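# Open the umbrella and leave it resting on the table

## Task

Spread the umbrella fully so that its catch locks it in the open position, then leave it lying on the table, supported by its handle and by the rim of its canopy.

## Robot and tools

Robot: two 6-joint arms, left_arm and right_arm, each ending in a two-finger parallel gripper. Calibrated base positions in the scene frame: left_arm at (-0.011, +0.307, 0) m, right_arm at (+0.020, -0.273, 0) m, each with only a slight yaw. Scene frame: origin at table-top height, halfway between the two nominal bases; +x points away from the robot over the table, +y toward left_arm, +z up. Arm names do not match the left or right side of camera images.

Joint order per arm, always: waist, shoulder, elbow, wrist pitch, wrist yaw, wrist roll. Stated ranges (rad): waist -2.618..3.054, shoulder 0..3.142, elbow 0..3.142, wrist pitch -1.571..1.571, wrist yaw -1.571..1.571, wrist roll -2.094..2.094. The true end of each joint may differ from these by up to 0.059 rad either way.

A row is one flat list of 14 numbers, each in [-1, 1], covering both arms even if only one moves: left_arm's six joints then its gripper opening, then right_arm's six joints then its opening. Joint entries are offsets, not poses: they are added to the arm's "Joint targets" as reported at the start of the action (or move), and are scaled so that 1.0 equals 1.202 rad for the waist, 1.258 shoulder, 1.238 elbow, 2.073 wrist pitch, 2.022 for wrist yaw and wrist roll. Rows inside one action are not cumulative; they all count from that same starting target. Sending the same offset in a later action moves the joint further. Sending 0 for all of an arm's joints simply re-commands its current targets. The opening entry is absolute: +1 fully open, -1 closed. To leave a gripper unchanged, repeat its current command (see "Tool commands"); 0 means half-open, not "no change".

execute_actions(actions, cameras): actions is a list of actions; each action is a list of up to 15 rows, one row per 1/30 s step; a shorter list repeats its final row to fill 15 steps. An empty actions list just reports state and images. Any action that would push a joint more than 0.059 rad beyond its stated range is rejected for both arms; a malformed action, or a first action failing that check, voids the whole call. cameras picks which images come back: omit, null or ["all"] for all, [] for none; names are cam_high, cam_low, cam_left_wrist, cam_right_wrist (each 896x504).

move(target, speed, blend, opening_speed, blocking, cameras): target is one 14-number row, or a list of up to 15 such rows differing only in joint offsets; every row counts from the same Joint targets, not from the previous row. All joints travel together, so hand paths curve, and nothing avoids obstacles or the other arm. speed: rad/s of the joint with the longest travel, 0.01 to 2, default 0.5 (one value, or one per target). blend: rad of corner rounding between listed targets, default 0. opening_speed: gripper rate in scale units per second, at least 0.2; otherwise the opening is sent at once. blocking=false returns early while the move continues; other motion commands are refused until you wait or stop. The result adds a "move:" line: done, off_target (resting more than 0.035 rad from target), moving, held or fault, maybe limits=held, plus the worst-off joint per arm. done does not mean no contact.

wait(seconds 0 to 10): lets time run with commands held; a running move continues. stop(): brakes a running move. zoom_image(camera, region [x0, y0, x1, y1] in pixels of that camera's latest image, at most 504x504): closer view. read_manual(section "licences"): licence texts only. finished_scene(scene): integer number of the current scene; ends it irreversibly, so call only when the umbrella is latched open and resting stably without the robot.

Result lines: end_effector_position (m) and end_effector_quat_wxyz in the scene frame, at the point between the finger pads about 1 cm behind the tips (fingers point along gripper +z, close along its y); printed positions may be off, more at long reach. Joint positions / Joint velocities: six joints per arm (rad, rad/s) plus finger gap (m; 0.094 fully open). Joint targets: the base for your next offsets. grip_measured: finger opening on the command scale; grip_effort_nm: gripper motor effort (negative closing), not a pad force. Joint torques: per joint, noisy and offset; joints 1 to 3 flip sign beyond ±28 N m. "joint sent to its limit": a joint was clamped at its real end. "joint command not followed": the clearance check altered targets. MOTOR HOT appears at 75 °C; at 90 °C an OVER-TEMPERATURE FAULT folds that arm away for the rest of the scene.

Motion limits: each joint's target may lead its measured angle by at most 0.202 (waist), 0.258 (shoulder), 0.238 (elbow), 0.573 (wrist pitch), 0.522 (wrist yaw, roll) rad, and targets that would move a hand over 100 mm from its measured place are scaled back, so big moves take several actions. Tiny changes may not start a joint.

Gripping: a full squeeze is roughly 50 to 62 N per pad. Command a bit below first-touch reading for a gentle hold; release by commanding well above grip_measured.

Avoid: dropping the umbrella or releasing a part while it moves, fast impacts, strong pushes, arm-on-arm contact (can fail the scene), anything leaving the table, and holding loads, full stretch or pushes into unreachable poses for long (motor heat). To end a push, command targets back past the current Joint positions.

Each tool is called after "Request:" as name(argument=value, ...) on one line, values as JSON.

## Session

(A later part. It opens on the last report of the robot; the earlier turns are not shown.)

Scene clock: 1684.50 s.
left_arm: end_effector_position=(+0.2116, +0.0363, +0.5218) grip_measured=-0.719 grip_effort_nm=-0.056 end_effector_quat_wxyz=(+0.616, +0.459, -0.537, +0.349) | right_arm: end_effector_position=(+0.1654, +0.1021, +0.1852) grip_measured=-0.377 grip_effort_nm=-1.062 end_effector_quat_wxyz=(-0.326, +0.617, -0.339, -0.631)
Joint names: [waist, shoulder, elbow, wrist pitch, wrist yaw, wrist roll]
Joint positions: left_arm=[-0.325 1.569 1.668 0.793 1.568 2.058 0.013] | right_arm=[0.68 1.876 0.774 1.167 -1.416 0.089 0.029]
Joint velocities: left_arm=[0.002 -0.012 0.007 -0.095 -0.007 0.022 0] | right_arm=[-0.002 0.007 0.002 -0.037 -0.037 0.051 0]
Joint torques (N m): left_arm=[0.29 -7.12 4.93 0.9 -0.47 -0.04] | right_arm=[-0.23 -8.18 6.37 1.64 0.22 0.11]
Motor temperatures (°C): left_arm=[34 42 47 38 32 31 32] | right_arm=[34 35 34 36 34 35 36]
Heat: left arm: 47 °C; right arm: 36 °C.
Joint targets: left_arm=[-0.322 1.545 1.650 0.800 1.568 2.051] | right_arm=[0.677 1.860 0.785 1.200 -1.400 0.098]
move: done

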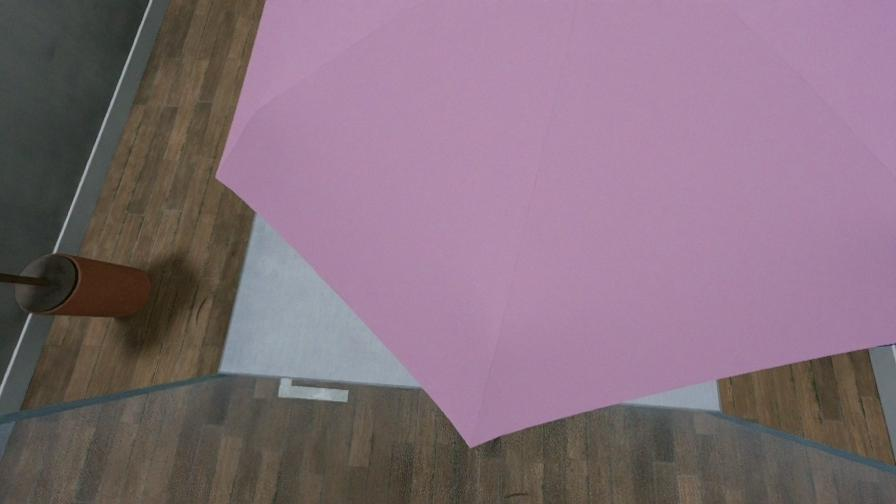

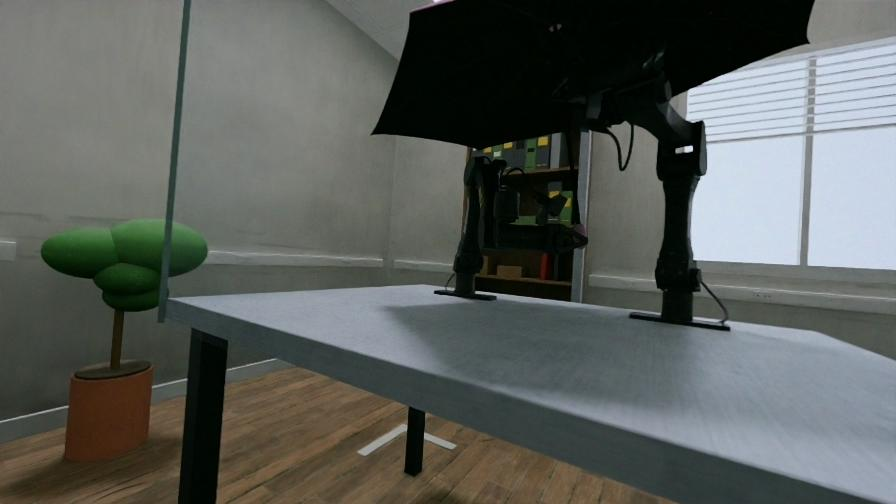

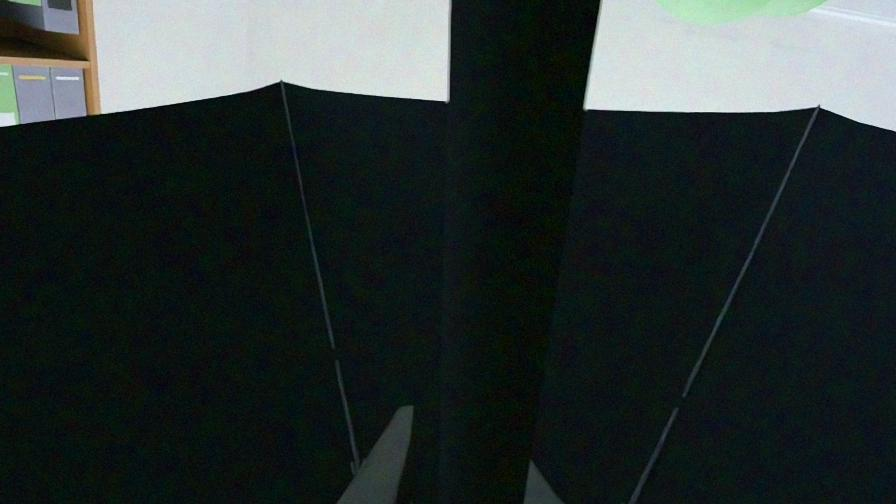

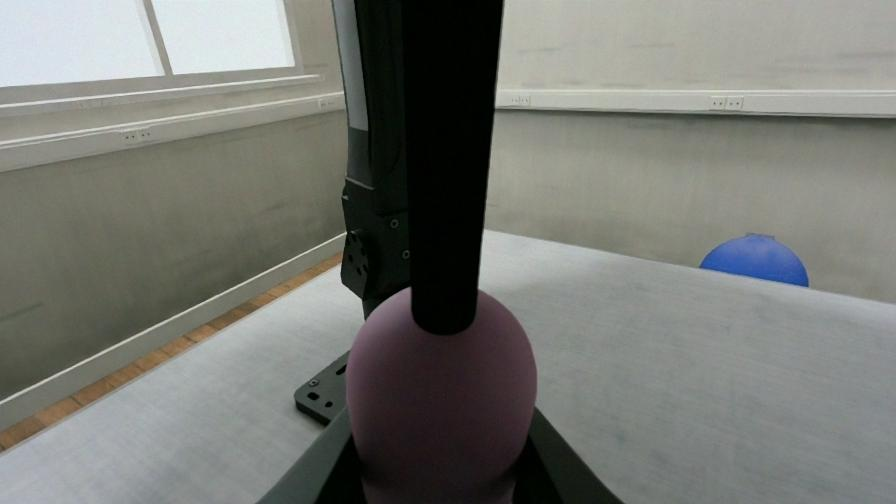

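Request:
move(target=[0,-0.0437,-0.1761,0.0700,0,0,-0.72,0,0,0,0,0,0,-0.7], speed=0.15)

Scene clock: 1691.23 s.
left_arm: end_effector_position=(+0.2083, +0.0375, +0.4813) grip_measured=-0.719 grip_effort_nm=-0.061 end_effector_quat_wxyz=(+0.619, +0.463, -0.533, +0.344) | right_arm: end_effector_position=(+0.1657, +0.1023, +0.1852) grip_measured=-0.377 grip_effort_nm=-1.067 end_effector_quat_wxyz=(-0.326, +0.615, -0.341, -0.632)
Joint names: [waist, shoulder, elbow, wrist pitch, wrist yaw, wrist roll]
Joint positions: left_arm=[-0.325 1.512 1.45 0.939 1.568 2.058 0.013] | right_arm=[0.68 1.876 0.774 1.167 -1.414 0.094 0.029]
Joint velocities: left_arm=[0.002 -0.002 -0.007 -0.022 0.007 0.037 0] | right_arm=[-0.002 -0.022 0.027 -0.007 -0.037 0.022 0]
Joint torques (N m): left_arm=[0.29 -6.8 5.2 0.88 -0.46 -0.04] | right_arm=[-0.21 -8.18 6.38 1.63 0.18 0.05]
Motor temperatures (°C): left_arm=[34 41 46 38 32 31 32] | right_arm=[34 35 34 38 33 35 36]
Heat: left arm: 46 °C; right arm: 38 °C.
Joint targets: left_arm=[-0.322 1.490 1.432 0.945 1.568 2.051] | right_arm=[0.677 1.860 0.785 1.200 -1.400 0.098]
move: done

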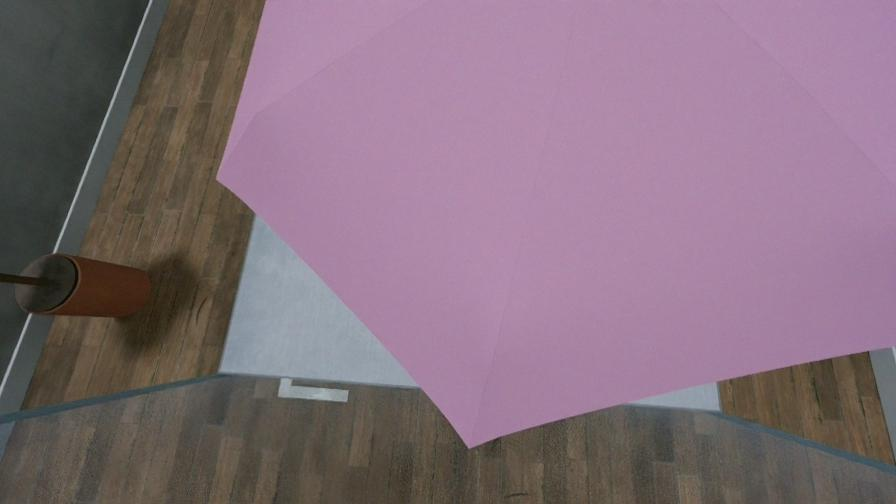

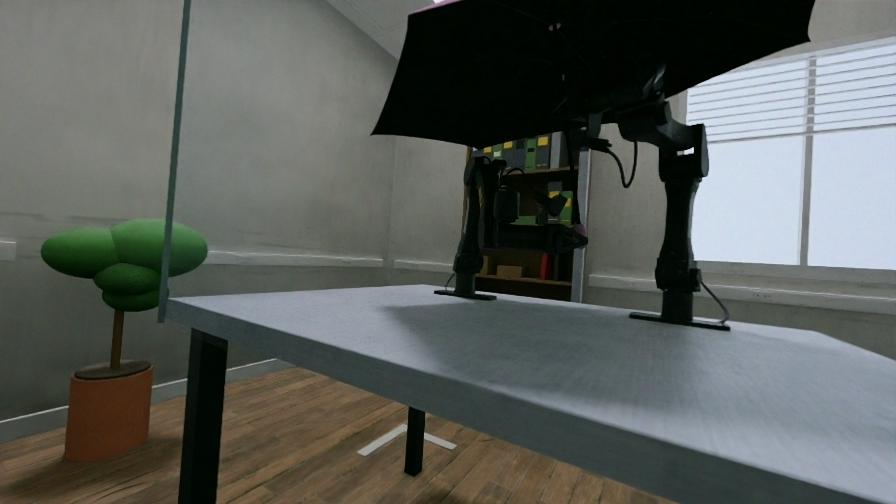

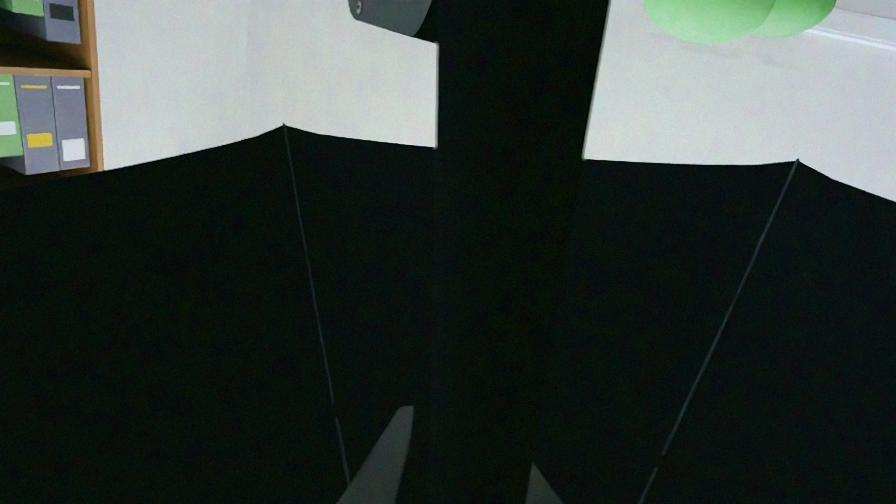

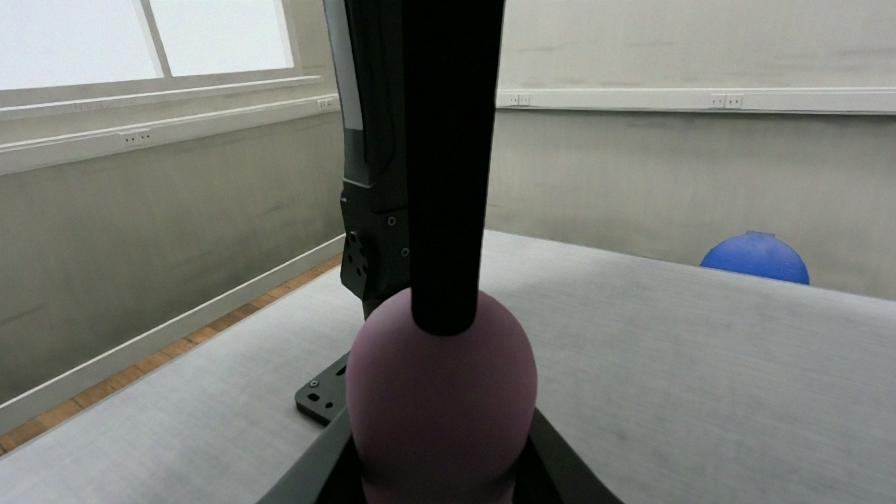

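Request:
execute_actions(actions=[])

Scene clock: 1699.63 s.
left_arm: end_effector_position=(+0.2082, +0.0375, +0.4813) grip_measured=-0.719 grip_effort_nm=-0.061 end_effector_quat_wxyz=(+0.619, +0.462, -0.534, +0.344) | right_arm: end_effector_position=(+0.1657, +0.1023, +0.1852) grip_measured=-0.377 grip_effort_nm=-1.057 end_effector_quat_wxyz=(-0.326, +0.615, -0.341, -0.632)
Joint names: [waist, shoulder, elbow, wrist pitch, wrist yaw, wrist roll]
Joint positions: left_arm=[-0.325 1.512 1.45 0.94 1.568 2.058 0.013] | right_arm=[0.68 1.876 0.774 1.167 -1.414 0.094 0.029]
Joint velocities: left_arm=[-0.002 0.002 -0.017 0.007 -0.037 -0.007 0.001] | right_arm=[-0.007 -0.012 -0.007 -0.007 -0.066 -0.007 0]
Joint torques (N m): left_arm=[0.28 -6.8 5.19 0.9 -0.47 -0.04] | right_arm=[-0.14 -8.17 6.34 1.64 0.18 0.05]
Motor temperatures (°C): left_arm=[34 41 45 37 32 31 32] | right_arm=[34 36 34 39 33 35 36]
Heat: left arm: 45 °C; right arm: 39 °C.
Joint targets: left_arm=[-0.322 1.490 1.432 0.945 1.568 2.051] | right_arm=[0.677 1.860 0.785 1.200 -1.400 0.098]
Tool commands: left_gripper/opening=-0.72 right_gripper/opening=-0.7

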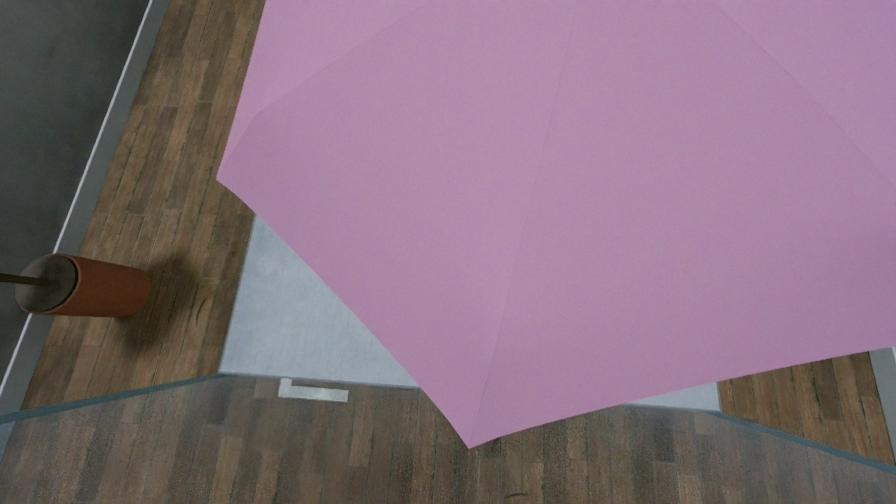

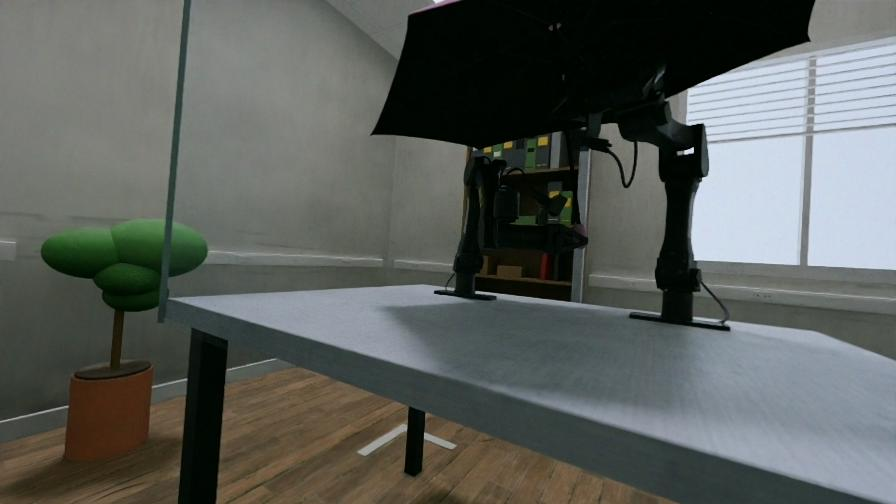

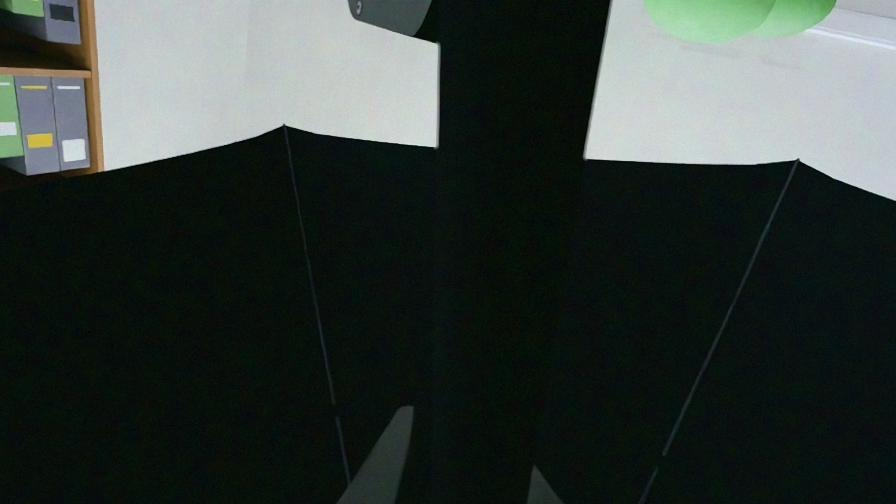

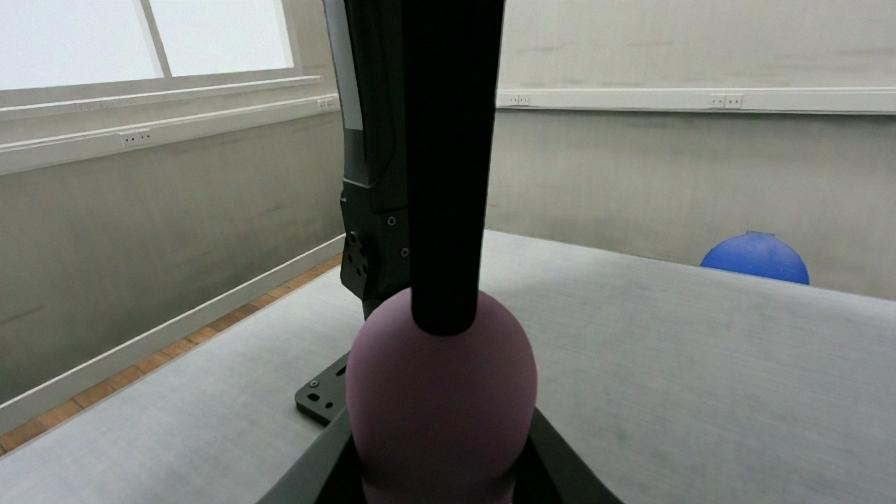

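Request:
zoom_image(camera="cam_low", region=[360, 0, 860, 280])

Request:
zoom_image(camera="cam_left_wrist", region=[250, 100, 750, 504])

Scaled by 1.008 from the camera's 896x504 image, which has a finer 1280x720 frame.

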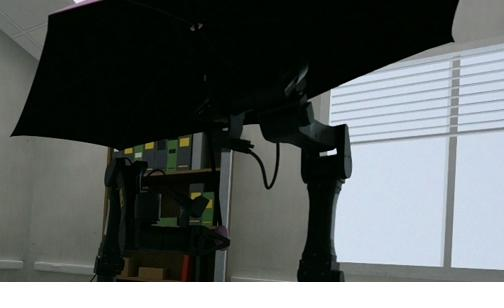

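Scaled by 1.008 from the camera's 896x504 image, which has a finer 1280x720 frame.

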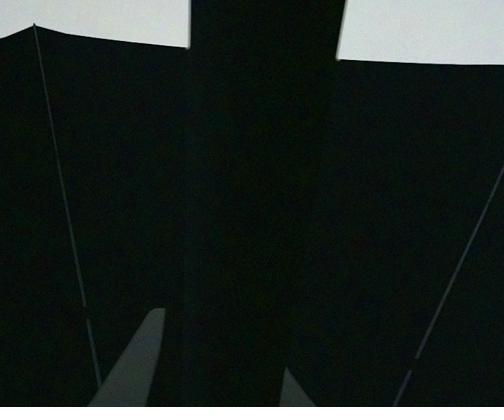

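Request:
move(target=[0,0,0,0,0,0,-0.95,0,0,0,0,0,0,-0.7], opening_speed=0.2, cameras=["cam_high","cam_left_wrist"])

Scene clock: 1775.27 s.
left_arm: end_effector_position=(+0.2076, +0.0377, +0.4819) grip_measured=-0.899 grip_effort_nm=-1.028 end_effector_quat_wxyz=(+0.615, +0.457, -0.538, +0.350) | right_arm: end_effector_position=(+0.1657, +0.1023, +0.1855) grip_measured=-0.377 grip_effort_nm=-1.072 end_effector_quat_wxyz=(-0.326, +0.616, -0.340, -0.631)
Joint names: [waist, shoulder, elbow, wrist pitch, wrist yaw, wrist roll]
Joint positions: left_arm=[-0.325 1.512 1.45 0.952 1.568 2.066 0.005] | right_arm=[0.68 1.876 0.774 1.17 -1.413 0.095 0.029]
Joint velocities: left_arm=[-0.007 0.002 0.002 -0.007 0.066 -0.022 0] | right_arm=[-0.017 0.012 0.007 0.022 0.007 -0.051 0.001]
Joint torques (N m): left_arm=[0.28 -6.8 5.18 0.74 -0.47 -0.12] | right_arm=[-0.21 -8.18 6.39 1.6 0.18 0.04]
Motor temperatures (°C): left_arm=[34 41 43 36 32 31 32] | right_arm=[34 37 34 41 33 34 37]
Heat: left arm: 43 °C; right arm: 41 °C.
Joint targets: left_arm=[-0.322 1.490 1.432 0.945 1.568 2.051] | right_arm=[0.677 1.860 0.785 1.200 -1.400 0.098]
move: done
Images, in order (width x height): cam_high 896x504, cam_left_wrist 896x504.

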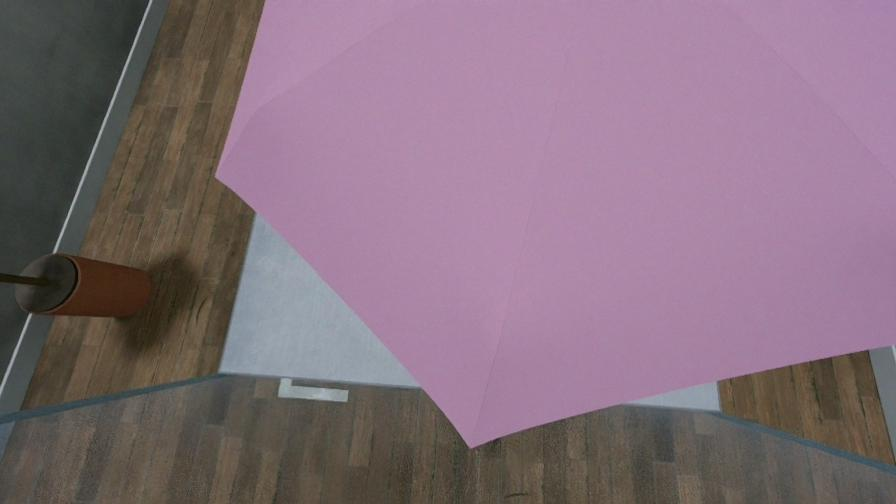

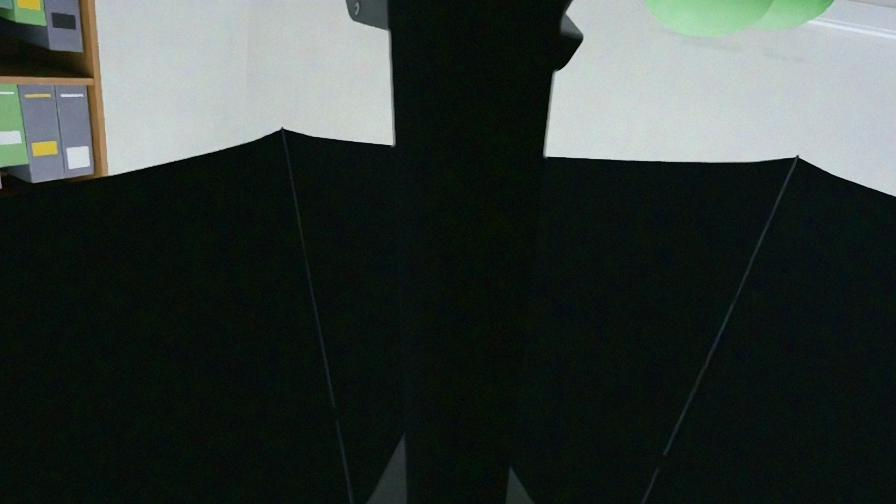

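Request:
move(target=[0,0,0,0,0,0,-0.95,0,0,0,0,0,0,0.2], opening_speed=0.4, cameras=["cam_high","cam_right_wrist"])

Scene clock: 1779.33 s.
left_arm: end_effector_position=(+0.2085, +0.0374, +0.4796) grip_measured=-0.899 grip_effort_nm=-1.038 end_effector_quat_wxyz=(+0.618, +0.462, -0.534, +0.345) | right_arm: end_effector_position=(+0.1657, +0.1023, +0.1872) grip_measured=+0.198 grip_effort_nm=0.076 end_effector_quat_wxyz=(-0.332, +0.618, -0.334, -0.629)
Joint names: [waist, shoulder, elbow, wrist pitch, wrist yaw, wrist roll]
Joint positions: left_arm=[-0.325 1.512 1.443 0.947 1.568 2.058 0.005] | right_arm=[0.68 1.876 0.774 1.187 -1.413 0.095 0.056]
Joint velocities: left_arm=[-0.007 0.012 -0.002 -0.066 0.051 0.037 -0.001] | right_arm=[0.012 -0.007 0.007 -0.022 0.007 -0.007 0]
Joint torques (N m): left_arm=[0.28 -6.84 5.72 0.81 -0.46 -0.04] | right_arm=[-0.17 -8.17 6.35 1.44 0.19 0.05]
Motor temperatures (°C): left_arm=[34 41 43 36 32 31 32] | right_arm=[34 37 34 41 33 34 37]
Heat: left arm: 43 °C; right arm: 41 °C.
Joint targets: left_arm=[-0.322 1.490 1.432 0.945 1.568 2.051] | right_arm=[0.677 1.860 0.785 1.200 -1.400 0.098]
move: done
Images, in order (width x height): cam_high 896x504, cam_right_wrist 896x504.

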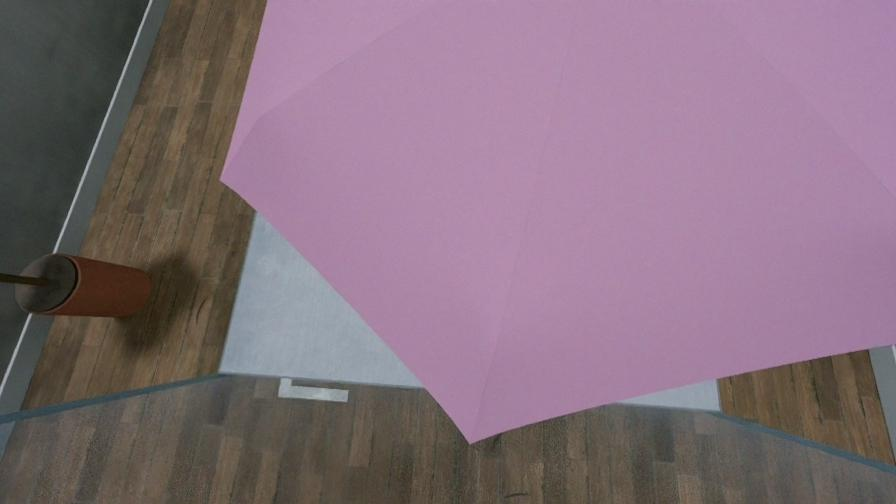

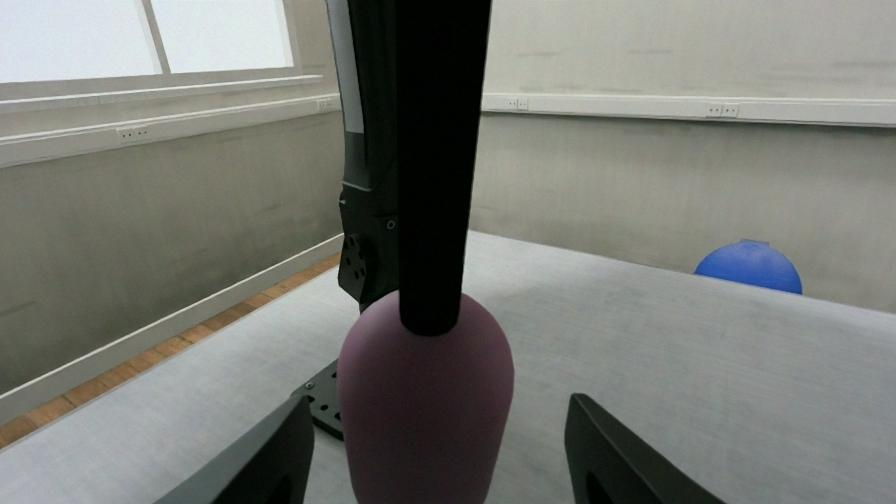

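Request:
move(target=[[0,0,0,0,0,0,-0.95,-0.0449,-0.0707,-0.0057,-0.124,-0.0247,-0.0198,1.0],[0,0,0,0,0,0,-0.95,-0.1106,-0.1017,-0.046,-0.1187,-0.0247,-0.0198,1.0],[0,0,0,0,0,0,-0.95,-0.1822,-0.1677,-0.1252,-0.1119,-0.0247,-0.0198,1.0]], speed=0.4, blend=0.03, cameras=["cam_high","cam_low","cam_right_wrist"])

Scene clock: 1800.90 s.
left_arm: end_effector_position=(+0.2085, +0.0374, +0.4796) grip_measured=-0.899 grip_effort_nm=-1.033 end_effector_quat_wxyz=(+0.619, +0.462, -0.534, +0.344) | right_arm: end_effector_position=(+0.2067, +0.0412, +0.1986) grip_measured=+0.998 grip_effort_nm=0.085 end_effector_quat_wxyz=(-0.357, +0.567, -0.426, -0.608)
Joint names: [waist, shoulder, elbow, wrist pitch, wrist yaw, wrist roll]
Joint positions: left_arm=[-0.325 1.512 1.443 0.947 1.568 2.058 0.005] | right_arm=[0.461 1.674 0.647 0.982 -1.437 0.069 0.094]
Joint velocities: left_arm=[-0.007 0.007 0.002 -0.051 -0.037 -0.022 0] | right_arm=[-0.027 -0.007 -0.017 0.022 -0.022 -0.022 0]
Joint torques (N m): left_arm=[0.29 -6.8 5.71 0.82 -0.46 -0.04] | right_arm=[-0.27 -7.6 4.29 1.23 -0.18 -0.1]
Motor temperatures (°C): left_arm=[34 40 43 36 32 31 33] | right_arm=[34 37 35 41 33 34 36]
Heat: left arm: 43 °C; right arm: 41 °C.
Joint targets: left_arm=[-0.322 1.490 1.432 0.945 1.568 2.051] | right_arm=[0.459 1.649 0.630 0.968 -1.450 0.058]
move: done
Images, in order (width x height): cam_high 896x504, cam_low 896x504, cam_right_wrist 896x504.

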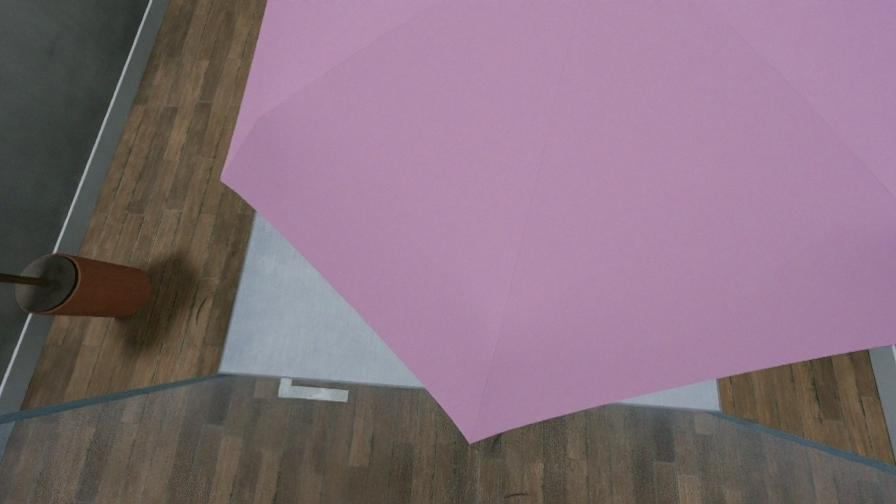

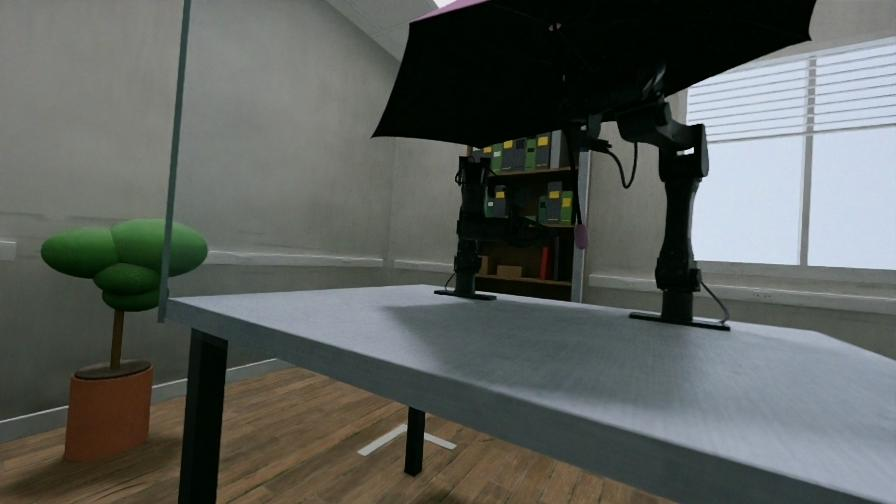

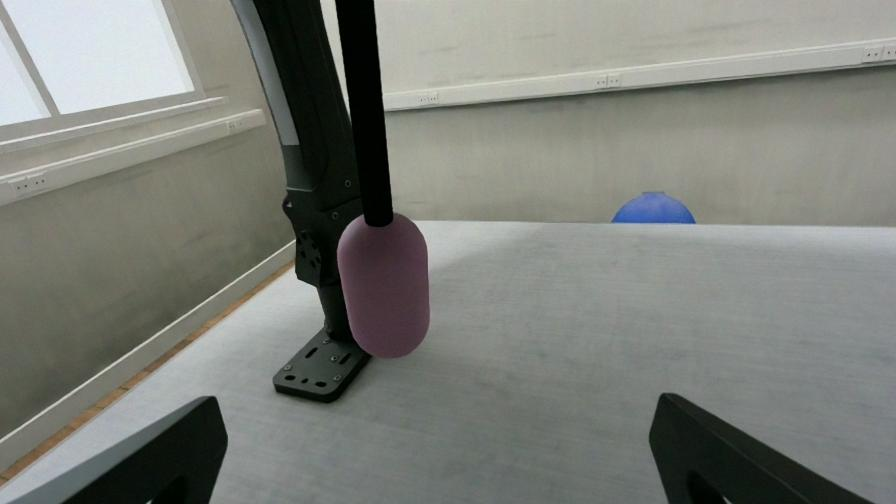

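Request:
move(target=[[0,0,0,0,0,0,-0.95,0,-0.5159,-0.105,-0.3222,0.4204,-0.0287,1.0],[0,0,0,0,0,0,-0.95,0.3669,-0.8339,-0.1858,-0.4187,0.7171,-0.0287,1.0],[0,0,0,0,0,0,-0.95,0.9493,-0.9928,-0.2666,-0.5876,0.7171,-0.0287,1.0]], speed=0.8, blend=0.1, cameras=["cam_low","cam_right_wrist"])

Scene clock: 1903.57 s.
left_arm: end_effector_position=(+0.2085, +0.0374, +0.4796) grip_measured=-0.899 grip_effort_nm=-1.028 end_effector_quat_wxyz=(+0.619, +0.462, -0.534, +0.344) | right_arm: end_effector_position=(-0.0065, -0.0114, +0.1813) grip_measured=+0.998 grip_effort_nm=0.071 end_effector_quat_wxyz=(-0.387, +0.600, -0.549, -0.435)
Joint names: [waist, shoulder, elbow, wrist pitch, wrist yaw, wrist roll]
Joint positions: left_arm=[-0.325 1.512 1.443 0.947 1.568 2.058 0.005] | right_arm=[1.594 0.413 0.319 -0.234 -0.012 0.01 0.094]
Joint velocities: left_arm=[0.007 0.007 -0.002 0.007 0.022 0.007 0.001] | right_arm=[0.017 0.002 -0.002 0.007 -0.139 0.051 0.001]
Joint torques (N m): left_arm=[0.29 -6.83 5.71 0.82 -0.47 -0.03] | right_arm=[0.51 -0.03 6.08 1.76 0.14 -0.08]
Motor temperatures (°C): left_arm=[34 40 43 35 32 31 34] | right_arm=[34 38 34 39 33 34 35]
Heat: left arm: 43 °C; right arm: 39 °C.
Joint targets: left_arm=[-0.322 1.490 1.432 0.945 1.568 2.051] | right_arm=[1.600 0.400 0.300 -0.250 0.000 0.000]
move: done
Images, in order (width x height): cam_low 896x504, cam_right_wrist 896x504.

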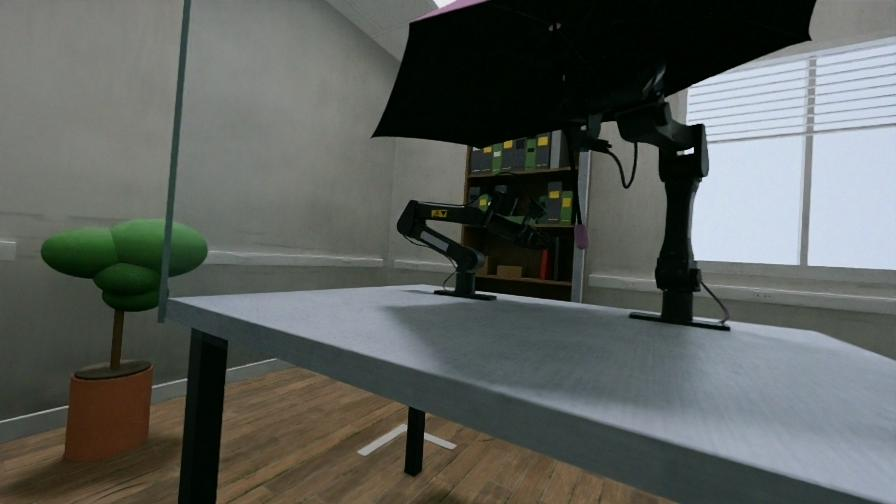

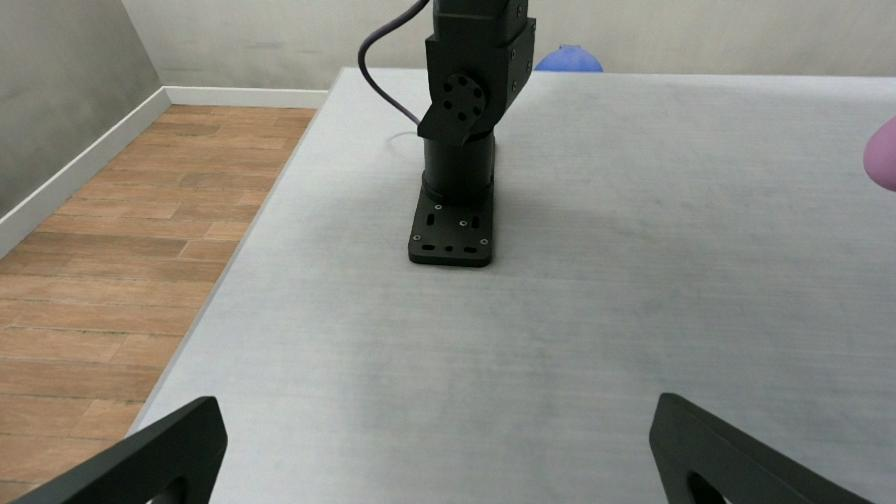

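Request:
move(target=[0.2246,-0.2886,-0.2173,-0.0502,0,0,-0.95,0,0,0,0,0,0,1.0], speed=0.3)

Scene clock: 1909.70 s.
left_arm: end_effector_position=(+0.1719, +0.1133, +0.4817) grip_measured=-0.899 grip_effort_nm=-1.033 end_effector_quat_wxyz=(+0.567, +0.530, -0.467, +0.424) | right_arm: end_effector_position=(-0.0065, -0.0115, +0.1811) grip_measured=+0.998 grip_effort_nm=0.066 end_effector_quat_wxyz=(-0.387, +0.600, -0.549, -0.435)
Joint names: [waist, shoulder, elbow, wrist pitch, wrist yaw, wrist roll]
Joint positions: left_arm=[-0.058 1.142 1.176 0.844 1.568 2.057 0.005] | right_arm=[1.594 0.413 0.319 -0.235 -0.012 0.01 0.094]
Joint velocities: left_arm=[0.007 -0.027 -0.012 0.037 -0.007 -0.007 0] | right_arm=[0.007 -0.027 0.002 -0.022 0.037 -0.051 -0.001]
Joint torques (N m): left_arm=[0.54 -3.12 5.42 0.81 -0.47 -0.02] | right_arm=[0.57 -0.01 6.08 1.73 0.13 -0.08]
Motor temperatures (°C): left_arm=[34 40 43 35 32 31 34] | right_arm=[34 37 34 39 33 34 35]
Heat: left arm: 43 °C; right arm: 39 °C.
Joint targets: left_arm=[-0.052 1.127 1.163 0.841 1.568 2.051] | right_arm=[1.600 0.400 0.300 -0.250 0.000 0.000]
move: done

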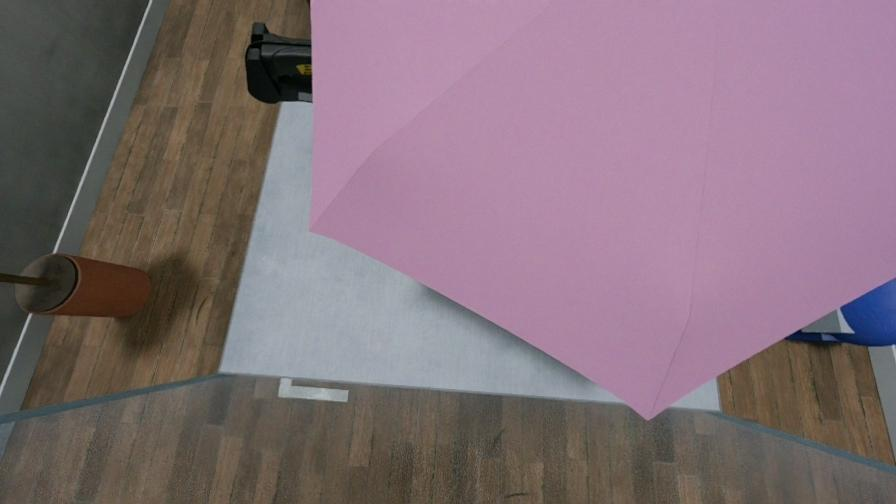

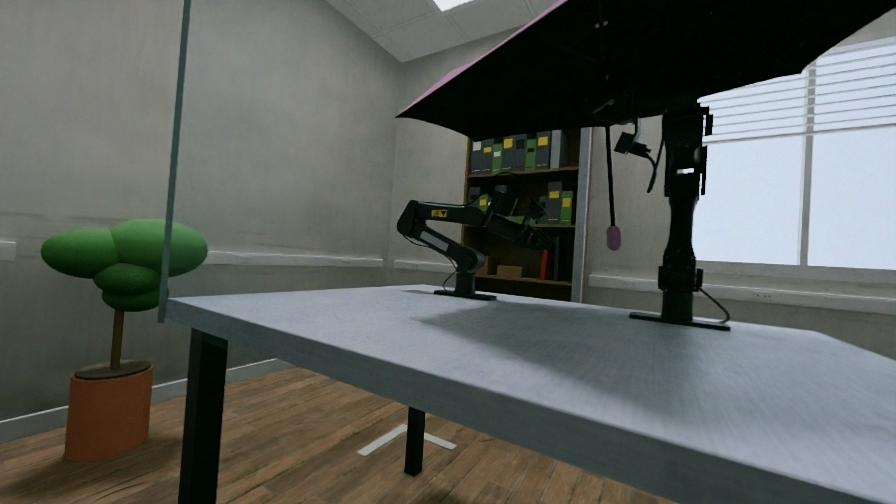

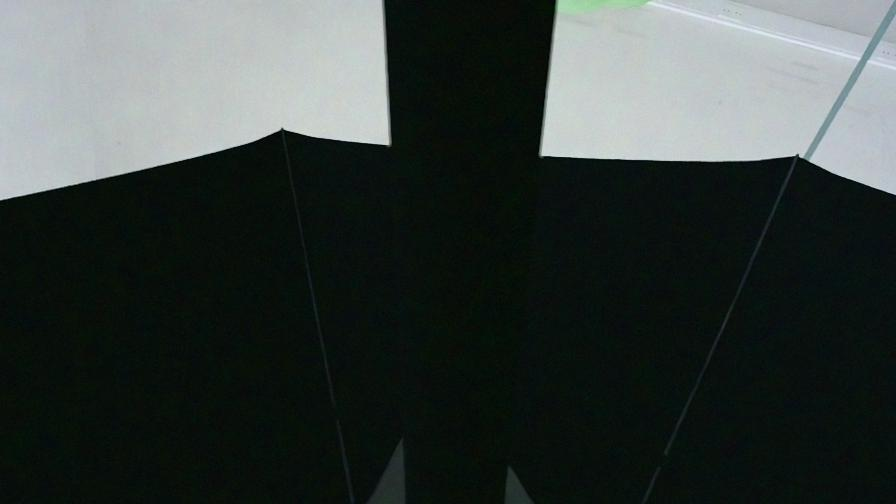

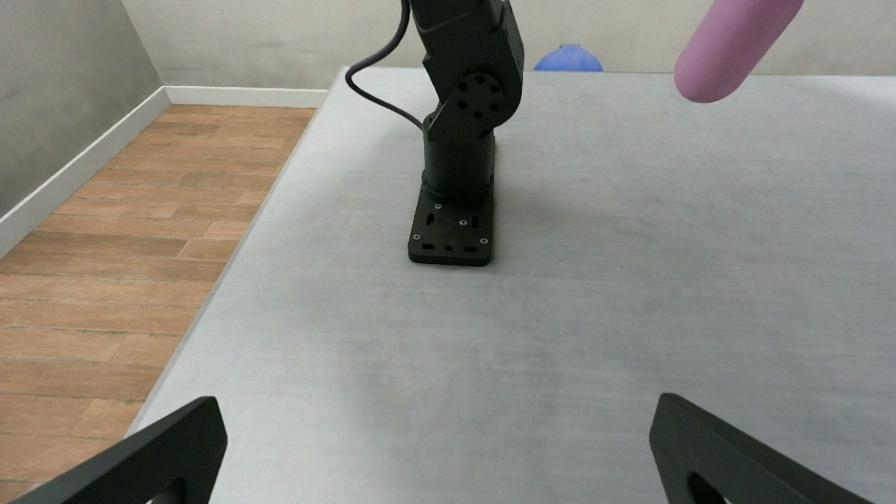

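Request:
move(target=[[0,0.0747,-0.2286,0.0902,0,0,-0.95,0,0,0,0,0,0,1.0],[0,0.2536,-0.3659,0.1934,0,0,-0.95,0,0,0,0,0,0,1.0]], speed=0.3, blend=0.05)

Scene clock: 1917.20 s.
left_arm: end_effector_position=(+0.2451, +0.1072, +0.2966) grip_measured=-0.899 grip_effort_nm=-1.038 end_effector_quat_wxyz=(+0.636, +0.608, -0.360, +0.310) | right_arm: end_effector_position=(-0.0065, -0.0115, +0.1810) grip_measured=+0.998 grip_effort_nm=0.081 end_effector_quat_wxyz=(-0.387, +0.600, -0.549, -0.435)
Joint names: [waist, shoulder, elbow, wrist pitch, wrist yaw, wrist roll]
Joint positions: left_arm=[-0.058 1.444 0.717 1.229 1.568 2.057 0.005] | right_arm=[1.594 0.413 0.319 -0.235 -0.012 0.01 0.094]
Joint velocities: left_arm=[0.002 0.007 -0.007 0.022 0.037 0.022 0] | right_arm=[-0.027 -0.007 -0.002 -0.051 0.037 -0.007 0]
Joint torques (N m): left_arm=[0.53 -4.25 5.78 1.4 -0.29 -0.02] | right_arm=[0.47 -0.03 6.05 1.74 0.14 -0.09]
Motor temperatures (°C): left_arm=[34 39 43 35 32 31 34] | right_arm=[34 37 34 40 33 34 35]
Heat: left arm: 43 °C; right arm: 40 °C.
Joint targets: left_arm=[-0.052 1.445 0.710 1.242 1.568 2.051] | right_arm=[1.600 0.400 0.300 -0.250 0.000 0.000]
move: done

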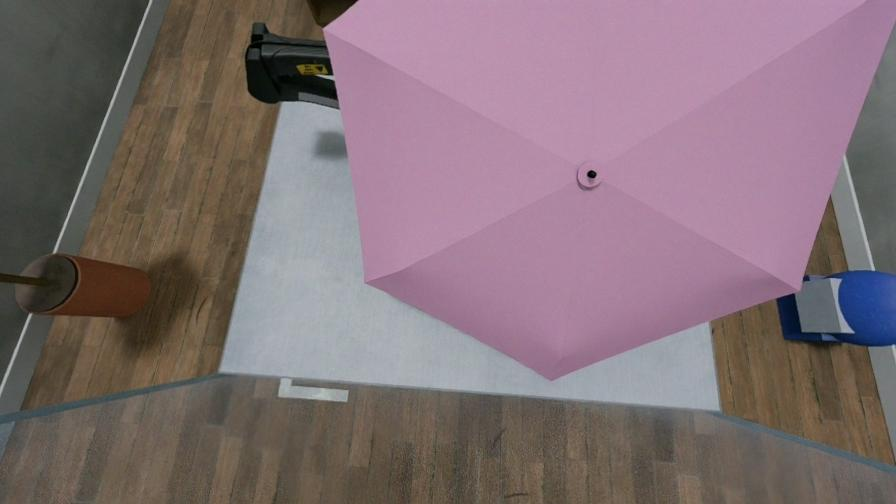

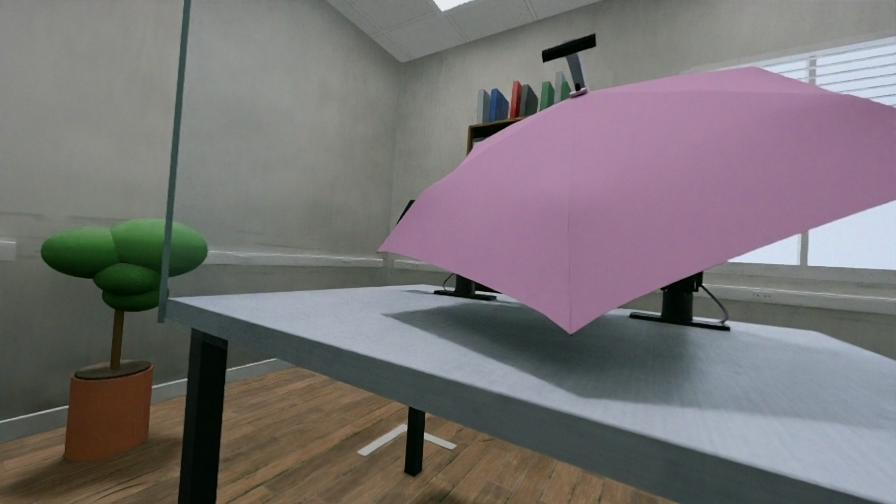

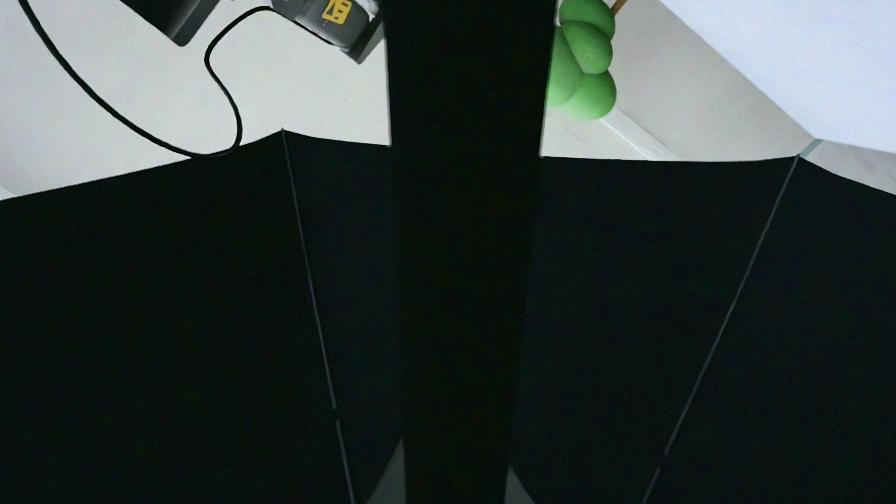

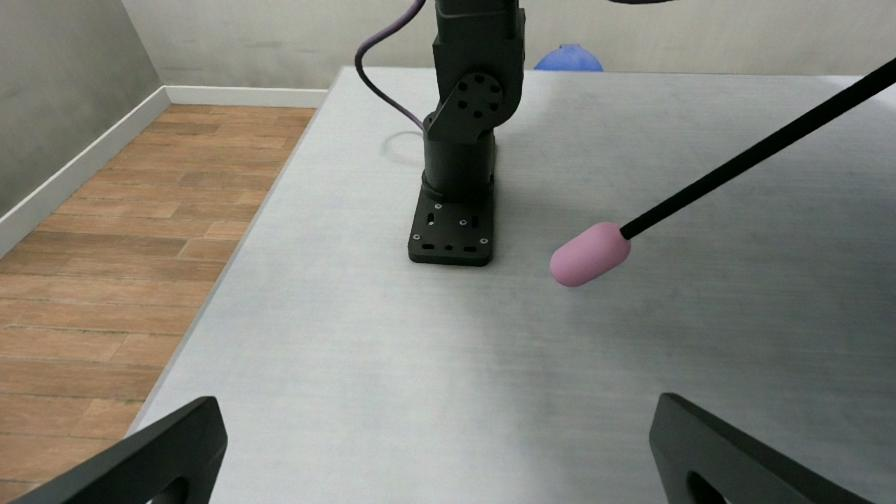

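Request:
zoom_image(camera="cam_right_wrist", region=[470, 170, 720, 320])

Request:
zoom_image(camera="cam_low", region=[440, 220, 720, 400])

Scaled by 2.016 from the camera's 896x504 image, which has a finer 1280x720 frame.

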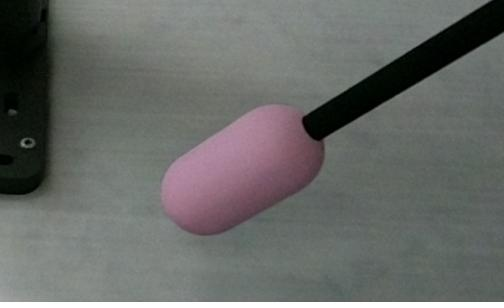

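Scaled by 1.800 from the camera's 896x504 image, which has a finer 1280x720 frame.

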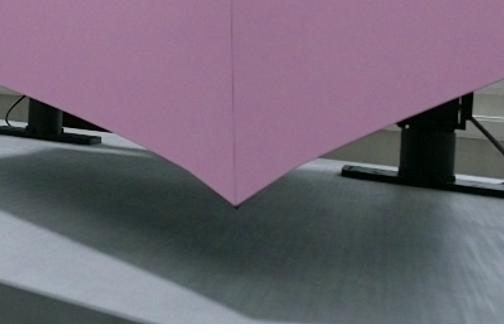

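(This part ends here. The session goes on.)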